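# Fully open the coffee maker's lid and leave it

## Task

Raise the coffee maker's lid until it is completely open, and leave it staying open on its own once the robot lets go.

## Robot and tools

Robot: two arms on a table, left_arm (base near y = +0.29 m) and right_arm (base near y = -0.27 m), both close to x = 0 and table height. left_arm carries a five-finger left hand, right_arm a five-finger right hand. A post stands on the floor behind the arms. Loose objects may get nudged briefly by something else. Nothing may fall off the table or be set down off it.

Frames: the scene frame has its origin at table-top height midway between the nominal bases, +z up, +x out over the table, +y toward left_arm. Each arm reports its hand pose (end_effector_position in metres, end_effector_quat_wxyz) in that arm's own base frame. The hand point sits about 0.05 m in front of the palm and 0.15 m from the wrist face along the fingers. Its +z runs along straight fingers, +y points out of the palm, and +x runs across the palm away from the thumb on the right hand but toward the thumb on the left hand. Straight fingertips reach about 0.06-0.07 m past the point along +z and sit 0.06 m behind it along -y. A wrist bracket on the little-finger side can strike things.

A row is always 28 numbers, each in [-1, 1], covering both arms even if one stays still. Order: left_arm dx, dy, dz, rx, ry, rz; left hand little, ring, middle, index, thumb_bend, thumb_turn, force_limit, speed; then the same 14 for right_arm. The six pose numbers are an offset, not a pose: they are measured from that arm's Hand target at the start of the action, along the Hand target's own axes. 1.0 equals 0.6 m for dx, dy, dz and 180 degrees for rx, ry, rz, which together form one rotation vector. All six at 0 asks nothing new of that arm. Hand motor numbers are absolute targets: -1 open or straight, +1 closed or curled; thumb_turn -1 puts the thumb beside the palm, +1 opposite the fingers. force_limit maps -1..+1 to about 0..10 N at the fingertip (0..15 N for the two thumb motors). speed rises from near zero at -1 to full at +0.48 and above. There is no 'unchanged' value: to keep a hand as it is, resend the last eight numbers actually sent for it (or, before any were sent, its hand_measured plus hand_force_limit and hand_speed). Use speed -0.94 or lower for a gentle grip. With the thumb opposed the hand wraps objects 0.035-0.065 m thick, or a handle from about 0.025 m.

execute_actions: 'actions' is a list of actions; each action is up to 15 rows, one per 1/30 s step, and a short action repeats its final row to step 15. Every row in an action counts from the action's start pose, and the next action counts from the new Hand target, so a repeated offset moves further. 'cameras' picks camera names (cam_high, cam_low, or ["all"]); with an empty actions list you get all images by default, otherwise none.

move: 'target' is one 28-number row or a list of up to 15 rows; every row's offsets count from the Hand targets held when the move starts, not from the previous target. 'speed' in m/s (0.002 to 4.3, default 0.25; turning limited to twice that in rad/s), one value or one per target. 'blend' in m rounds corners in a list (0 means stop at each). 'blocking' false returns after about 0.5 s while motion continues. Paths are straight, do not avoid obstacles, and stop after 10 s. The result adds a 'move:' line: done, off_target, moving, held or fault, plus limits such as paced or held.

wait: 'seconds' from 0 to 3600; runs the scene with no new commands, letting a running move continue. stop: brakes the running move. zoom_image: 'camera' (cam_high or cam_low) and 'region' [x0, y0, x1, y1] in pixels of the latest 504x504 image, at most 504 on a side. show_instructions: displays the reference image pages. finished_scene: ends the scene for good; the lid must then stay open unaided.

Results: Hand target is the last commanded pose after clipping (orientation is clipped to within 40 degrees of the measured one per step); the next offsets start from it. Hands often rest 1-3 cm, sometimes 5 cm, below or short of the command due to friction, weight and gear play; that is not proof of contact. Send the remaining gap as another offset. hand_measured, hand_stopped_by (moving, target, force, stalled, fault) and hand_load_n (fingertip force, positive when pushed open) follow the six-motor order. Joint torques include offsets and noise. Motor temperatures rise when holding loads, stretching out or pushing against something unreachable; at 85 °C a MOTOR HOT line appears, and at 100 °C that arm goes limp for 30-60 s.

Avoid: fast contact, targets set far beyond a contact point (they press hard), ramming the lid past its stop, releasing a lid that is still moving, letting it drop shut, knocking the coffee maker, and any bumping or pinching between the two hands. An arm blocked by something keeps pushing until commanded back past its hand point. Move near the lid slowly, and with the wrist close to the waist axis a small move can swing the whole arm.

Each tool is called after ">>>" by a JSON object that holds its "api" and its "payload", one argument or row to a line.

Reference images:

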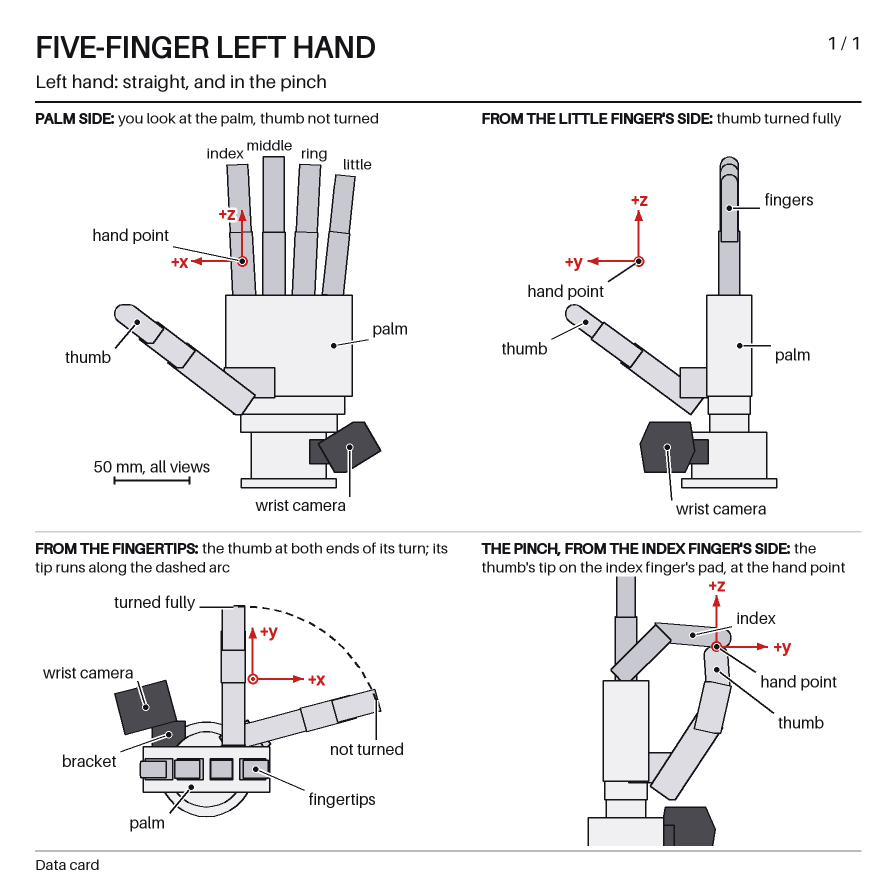

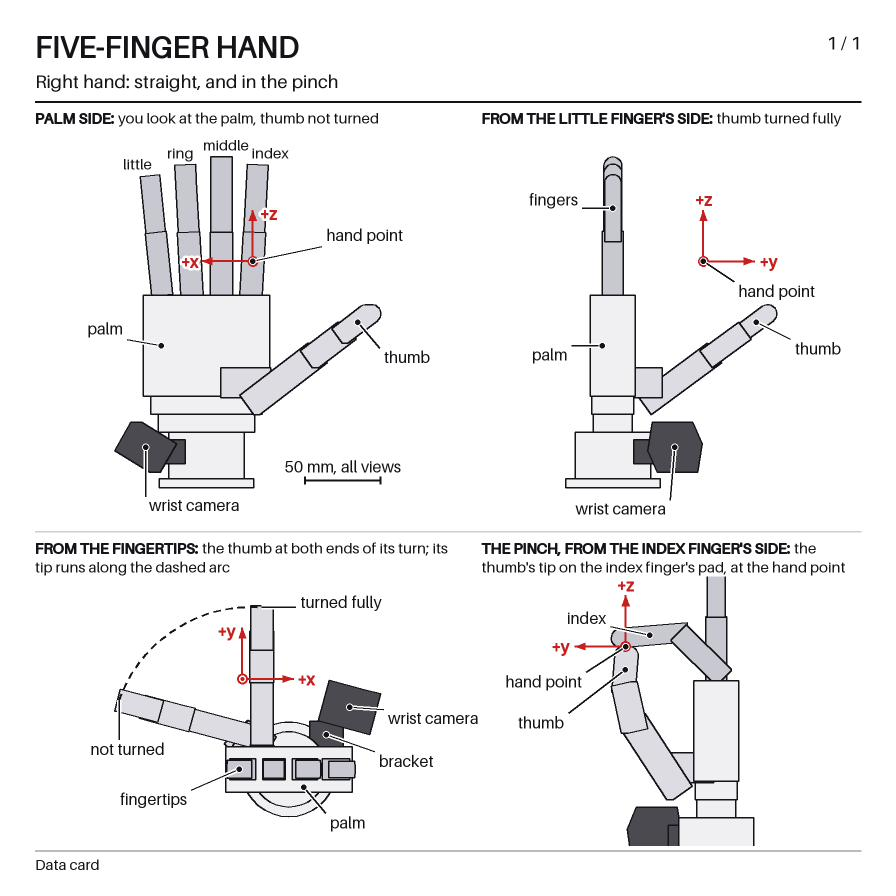

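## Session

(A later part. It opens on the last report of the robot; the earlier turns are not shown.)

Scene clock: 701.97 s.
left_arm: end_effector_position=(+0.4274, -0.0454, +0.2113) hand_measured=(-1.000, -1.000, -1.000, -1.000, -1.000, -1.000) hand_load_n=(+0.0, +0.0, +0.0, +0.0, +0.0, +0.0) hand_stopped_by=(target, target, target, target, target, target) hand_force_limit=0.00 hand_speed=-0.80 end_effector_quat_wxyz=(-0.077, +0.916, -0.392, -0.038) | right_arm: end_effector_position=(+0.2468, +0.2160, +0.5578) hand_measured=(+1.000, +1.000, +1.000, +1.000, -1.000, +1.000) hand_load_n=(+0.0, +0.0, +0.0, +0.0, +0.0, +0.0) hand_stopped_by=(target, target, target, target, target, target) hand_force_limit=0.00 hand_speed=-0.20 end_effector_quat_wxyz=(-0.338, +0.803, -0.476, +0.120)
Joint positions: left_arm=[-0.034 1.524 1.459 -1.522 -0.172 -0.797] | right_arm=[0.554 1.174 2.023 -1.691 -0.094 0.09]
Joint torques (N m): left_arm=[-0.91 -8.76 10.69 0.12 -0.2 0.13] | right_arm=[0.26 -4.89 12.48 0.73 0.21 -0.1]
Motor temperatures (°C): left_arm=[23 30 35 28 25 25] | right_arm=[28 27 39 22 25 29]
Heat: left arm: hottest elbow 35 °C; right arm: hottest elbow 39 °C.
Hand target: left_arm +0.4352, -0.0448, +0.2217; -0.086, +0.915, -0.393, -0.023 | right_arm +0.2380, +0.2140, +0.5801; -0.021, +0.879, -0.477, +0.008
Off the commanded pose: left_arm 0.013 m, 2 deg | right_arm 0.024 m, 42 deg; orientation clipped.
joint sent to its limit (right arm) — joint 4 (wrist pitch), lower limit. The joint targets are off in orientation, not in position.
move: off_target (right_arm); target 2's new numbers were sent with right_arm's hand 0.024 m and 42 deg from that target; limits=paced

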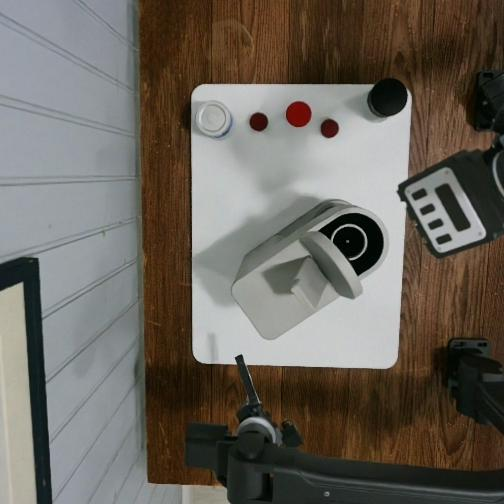

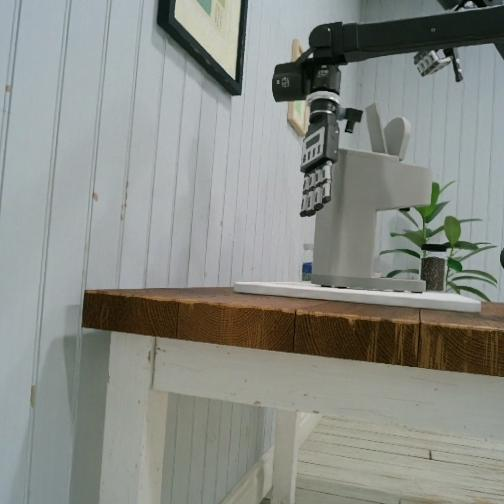

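>>> {"api": "move", "payload": {
  "target": [0,0,0,0,0,0,-1,-1,-1,-1,-1,-1,0,-0.8,-0.049,-0.001,0.269,0,0,0,1,1,1,1,-1,1,0,-0.2],
  "speed": 0.1,
  "cameras": ["all"]
}}

>>> {"api": "zoom_image", "payload": {
  "camera": "cam_low",
  "region": [360, 80, 504, 224]
}}

>>> {"api": "zoom_image", "payload": {
  "camera": "cam_high",
  "region": [230, 160, 450, 380]
}}

Scene clock: 736.97 s.
left_arm: end_effector_position=(+0.4274, -0.0454, +0.2113) hand_measured=(-1.000, -1.000, -1.000, -1.000, -1.000, -1.000) hand_load_n=(+0.0, +0.0, +0.0, +0.0, +0.0, +0.0) hand_stopped_by=(target, target, target, target, target, target) hand_force_limit=0.00 hand_speed=-0.80 end_effector_quat_wxyz=(-0.077, +0.916, -0.392, -0.038) | right_arm: end_effector_position=(+0.2316, +0.2413, +0.4207) hand_measured=(+1.000, +1.000, +1.000, +1.000, -1.000, +1.000) hand_load_n=(+0.0, +0.0, +0.0, +0.0, +0.0, +0.0) hand_stopped_by=(target, target, target, target, target, target) hand_force_limit=0.00 hand_speed=-0.20 end_effector_quat_wxyz=(-0.179, +0.865, -0.466, +0.055)
Joint positions: left_arm=[-0.034 1.524 1.459 -1.522 -0.172 -0.797] | right_arm=[0.676 1.207 1.701 -1.69 -0.037 0.101]
Joint torques (N m): left_arm=[-0.85 -8.82 10.69 0.09 -0.2 0.13] | right_arm=[0.21 -5.89 9.05 0.27 0.19 0.19]
Heat: left arm: hottest elbow 35 °C; right arm: hottest elbow 35 °C.
Hand target: left_arm +0.4352, -0.0448, +0.2217; -0.086, +0.915, -0.393, -0.023 | right_arm +0.2280, +0.2438, +0.4189; -0.021, +0.879, -0.477, +0.008
Off the commanded pose: left_arm 0.013 m, 2 deg | right_arm 0.005 m, 19 deg.
joint sent to its limit (right arm) — joint 4 (wrist pitch), lower limit. The joint targets are off in orientation, not in position.
move: off_target (right_arm)

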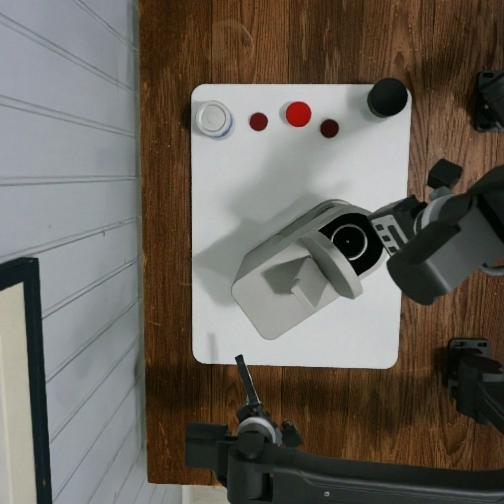

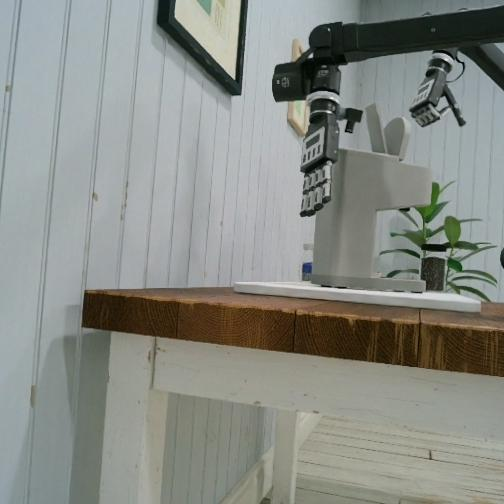

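Scaled by 3.500.

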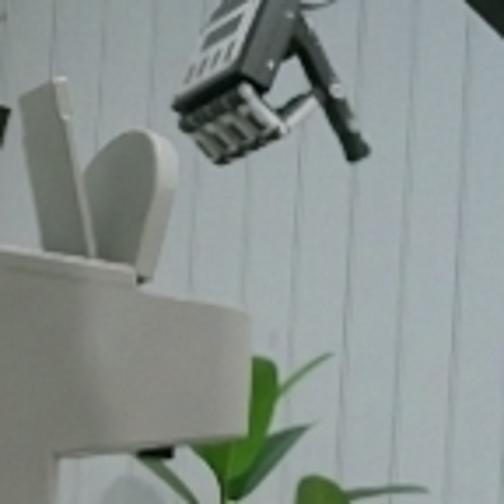

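Scaled by 2.291.

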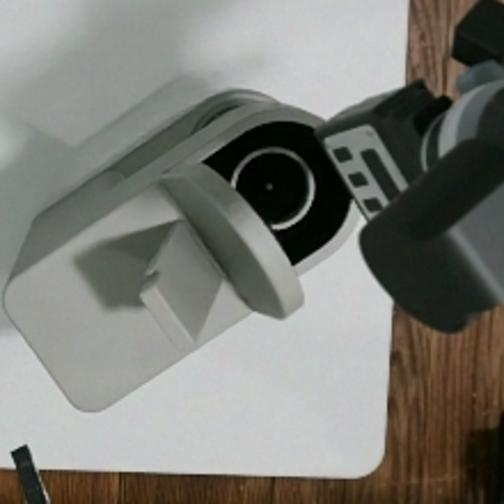

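>>> {"api": "move", "payload": {
  "target": [0,0,0,0,0,0,-1,-1,-1,-1,-1,-1,0,-0.8,0,-0.09,0.0375,0,0,0,1,1,1,1,-1,1,0,-0.2],
  "speed": 0.07,
  "cameras": ["all"]
}}

>>> {"api": "zoom_image", "payload": {
  "camera": "cam_low",
  "region": [360, 80, 460, 180]
}}

>>> {"api": "zoom_image", "payload": {
  "camera": "cam_high",
  "region": [210, 160, 430, 380]
}}

Scene clock: 757.17 s.
left_arm: end_effector_position=(+0.4274, -0.0454, +0.2113) hand_measured=(-1.000, -1.000, -1.000, -1.000, -1.000, -1.000) hand_load_n=(+0.0, +0.0, +0.0, +0.0, +0.0, +0.0) hand_stopped_by=(target, target, target, target, target, target) hand_force_limit=0.00 hand_speed=-0.80 end_effector_quat_wxyz=(-0.077, +0.916, -0.392, -0.038) | right_arm: end_effector_position=(+0.2637, +0.2667, +0.3787) hand_measured=(+1.000, +1.000, +1.000, +1.000, -1.000, +1.000) hand_load_n=(+0.0, +0.0, +0.0, +0.0, +0.0, +0.0) hand_stopped_by=(target, target, target, target, target, target) hand_force_limit=0.00 hand_speed=-0.20 end_effector_quat_wxyz=(-0.118, +0.873, -0.472, +0.030)
Joint positions: left_arm=[-0.034 1.524 1.459 -1.522 -0.172 -0.797] | right_arm=[0.676 1.355 1.72 -1.694 -0.036 0.101]
Joint torques (N m): left_arm=[-0.91 -8.82 10.67 0.1 -0.2 0.14] | right_arm=[-0.62 -7.36 15.42 0.23 0.24 0.1]
Motor temperatures (°C): left_arm=[23 30 35 28 25 25] | right_arm=[28 27 34 22 25 29]
Heat: left arm: hottest elbow 35 °C; right arm: hottest elbow 34 °C.
Hand target: left_arm +0.4352, -0.0448, +0.2217; -0.086, +0.915, -0.393, -0.023 | right_arm +0.2740, +0.2739, +0.3990; -0.021, +0.879, -0.477, +0.008
Off the commanded pose: left_arm 0.013 m, 2 deg | right_arm 0.024 m, 11 deg.
joint sent to its limit (right arm) — joint 4 (wrist pitch), lower limit. The joint targets are off in orientation, not in position.
move: off_target (right_arm)

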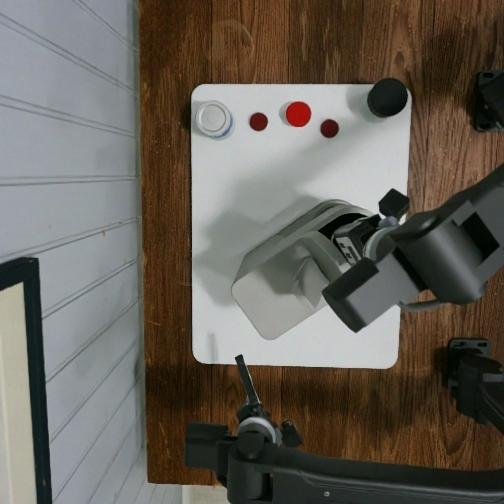

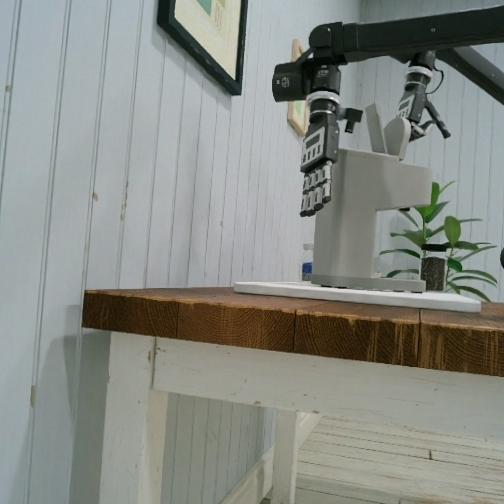

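Scaled by 5.040.

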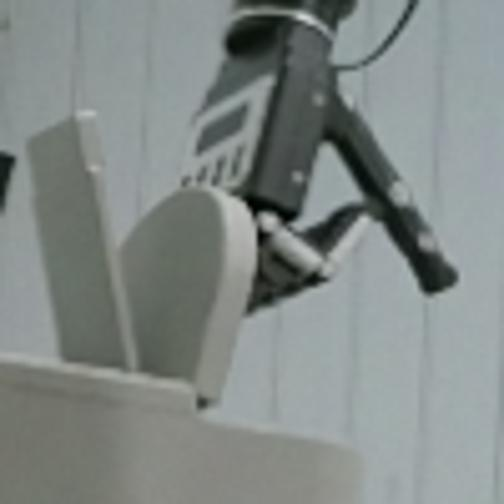

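Scaled by 2.291.

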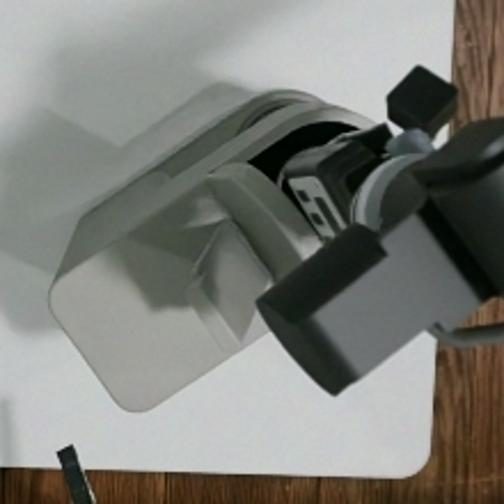

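>>> {"api": "move", "payload": {
  "target": [0,0,0,0,0,0,-1,-1,-1,-1,-1,-1,0,-0.8,0,-0.0427,-0.018,0,0,0,1,1,1,1,-1,1,0,-0.2],
  "speed": 0.05,
  "cameras": ["all"]
}}

>>> {"api": "zoom_image", "payload": {
  "camera": "cam_low",
  "region": [360, 80, 460, 180]
}}

>>> {"api": "zoom_image", "payload": {
  "camera": "cam_high",
  "region": [210, 160, 430, 380]
}}

Scene clock: 769.10 s.
left_arm: end_effector_position=(+0.4274, -0.0454, +0.2113) hand_measured=(-1.000, -1.000, -1.000, -1.000, -1.000, -1.000) hand_load_n=(+0.0, +0.0, +0.0, +0.0, +0.0, +0.0) hand_stopped_by=(target, target, target, target, target, target) hand_force_limit=0.00 hand_speed=-0.80 end_effector_quat_wxyz=(-0.077, +0.916, -0.392, -0.038) | right_arm: end_effector_position=(+0.2845, +0.2811, +0.3861) hand_measured=(+1.000, +1.000, +1.000, +1.000, -1.000, +1.000) hand_load_n=(+0.0, +0.0, +0.0, +0.0, +0.0, +0.0) hand_stopped_by=(target, target, target, target, target, target) hand_force_limit=0.00 hand_speed=-0.20 end_effector_quat_wxyz=(-0.126, +0.872, -0.472, +0.038)
Joint positions: left_arm=[-0.034 1.524 1.459 -1.522 -0.172 -0.797] | right_arm=[0.676 1.413 1.799 -1.694 -0.026 0.101]
Joint torques (N m): left_arm=[-0.97 -8.82 10.67 0.1 -0.2 0.14] | right_arm=[-1.14 -8.29 16.03 0.31 0.13 0.06]
Heat: left arm: hottest elbow 35 °C; right arm: hottest elbow 35 °C.
Hand target: left_arm +0.4352, -0.0448, +0.2217; -0.086, +0.915, -0.393, -0.023 | right_arm +0.2951, +0.2875, +0.4110; -0.021, +0.879, -0.477, +0.008
Off the commanded pose: left_arm 0.013 m, 2 deg | right_arm 0.028 m, 13 deg.
joint sent to its limit (right arm) — joint 4 (wrist pitch), lower limit. The joint targets are off in orientation, not in position.
move: off_target (right_arm)

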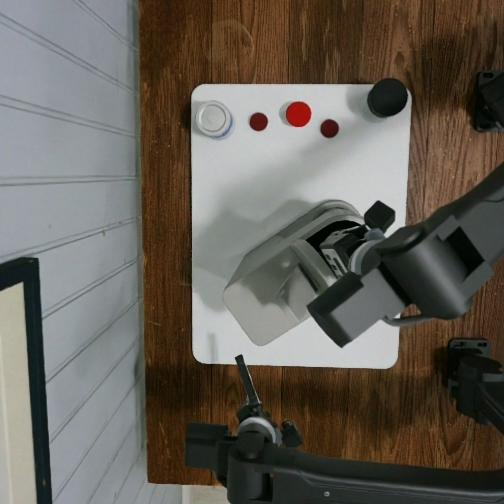

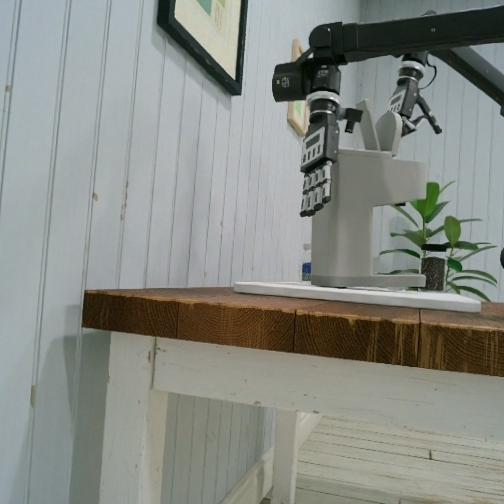

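Scaled by 5.040.

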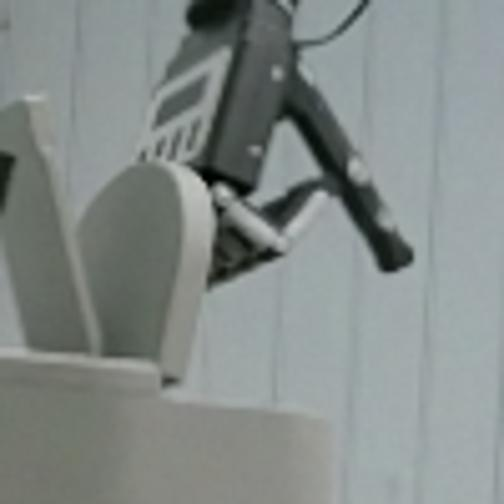

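Scaled by 2.291.

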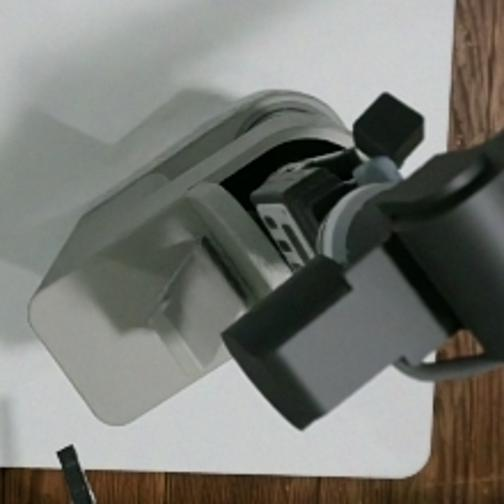

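>>> {"api": "move", "payload": {
  "target": [
    [0,0,0,0,0,0,-1,-1,-1,-1,-1,-1,0,-0.8,0,0.05,0,0,0,0,1,1,1,1,-1,1,0,-0.2],
    [0,0,0,0,0,0,-1,-1,-1,-1,-1,-1,0,-0.8,0,0.2,-0.03,0,0,0,1,1,1,1,-1,1,0,-0.2]
  ],
  "speed": [0.05, 0.12],
  "blend": [0.01, 0],
  "cameras": ["all"]
}}

>>> {"api": "zoom_image", "payload": {
  "camera": "cam_low",
  "region": [360, 80, 460, 180]
}}

>>> {"api": "zoom_image", "payload": {
  "camera": "cam_high",
  "region": [210, 160, 430, 380]
}}

Scene clock: 781.93 s.
left_arm: end_effector_position=(+0.4274, -0.0454, +0.2113) hand_measured=(-1.000, -1.000, -1.000, -1.000, -1.000, -1.000) hand_load_n=(+0.0, +0.0, +0.0, +0.0, +0.0, +0.0) hand_stopped_by=(target, target, target, target, target, target) hand_force_limit=0.00 hand_speed=-0.80 end_effector_quat_wxyz=(-0.077, +0.916, -0.392, -0.038) | right_arm: end_effector_position=(+0.1978, +0.2177, +0.4249) hand_measured=(+1.000, +1.000, +1.000, +1.000, -1.000, +1.000) hand_load_n=(+0.0, +0.0, +0.0, +0.0, +0.0, +0.0) hand_stopped_by=(target, target, target, target, target, target) hand_force_limit=0.00 hand_speed=-0.20 end_effector_quat_wxyz=(-0.195, +0.862, -0.464, +0.062)
Joint positions: left_arm=[-0.034 1.524 1.459 -1.522 -0.172 -0.797] | right_arm=[0.686 1.091 1.625 -1.694 -0.033 0.11]
Joint torques (N m): left_arm=[-0.91 -8.76 10.69 0.1 -0.2 0.13] | right_arm=[0.26 -4.48 8.8 0.51 0.03 0.2]
Heat: left arm: hottest elbow 35 °C; right arm: hottest elbow 35 °C.
Hand target: left_arm +0.4352, -0.0448, +0.2217; -0.086, +0.915, -0.393, -0.023 | right_arm +0.1940, +0.2217, +0.4234; -0.021, +0.879, -0.477, +0.008
Off the commanded pose: left_arm 0.013 m, 2 deg | right_arm 0.006 m, 21 deg.
joint sent to its limit (right arm) — joint 4 (wrist pitch), lower limit. The joint targets are off in orientation, not in position.
move: off_target (right_arm)

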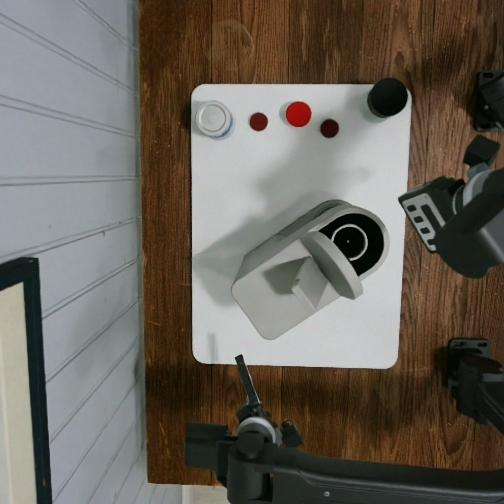

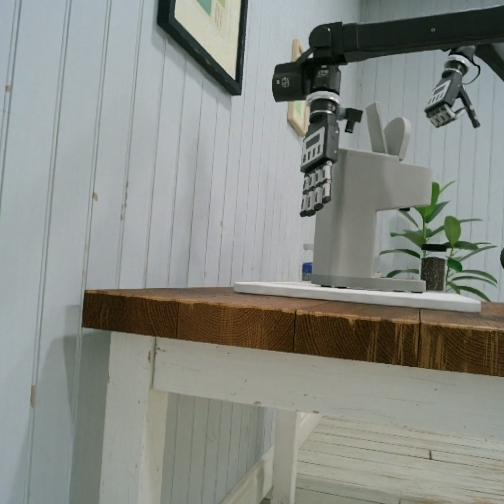

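Scaled by 5.040.

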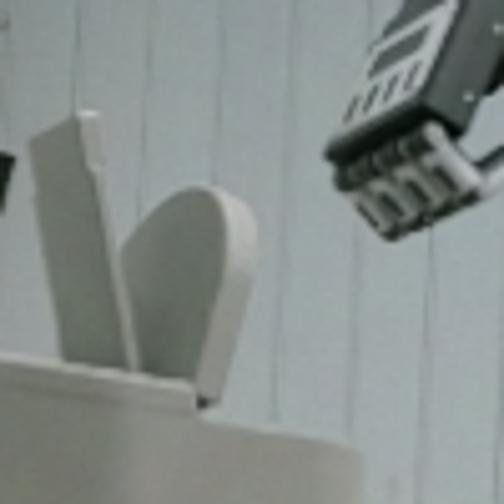

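Scaled by 2.291.

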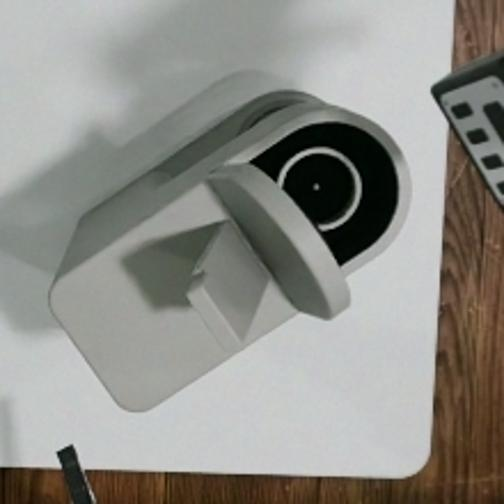

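>>> {"api": "finished_scene", "payload": {

}}

The scene is finished: the task was done.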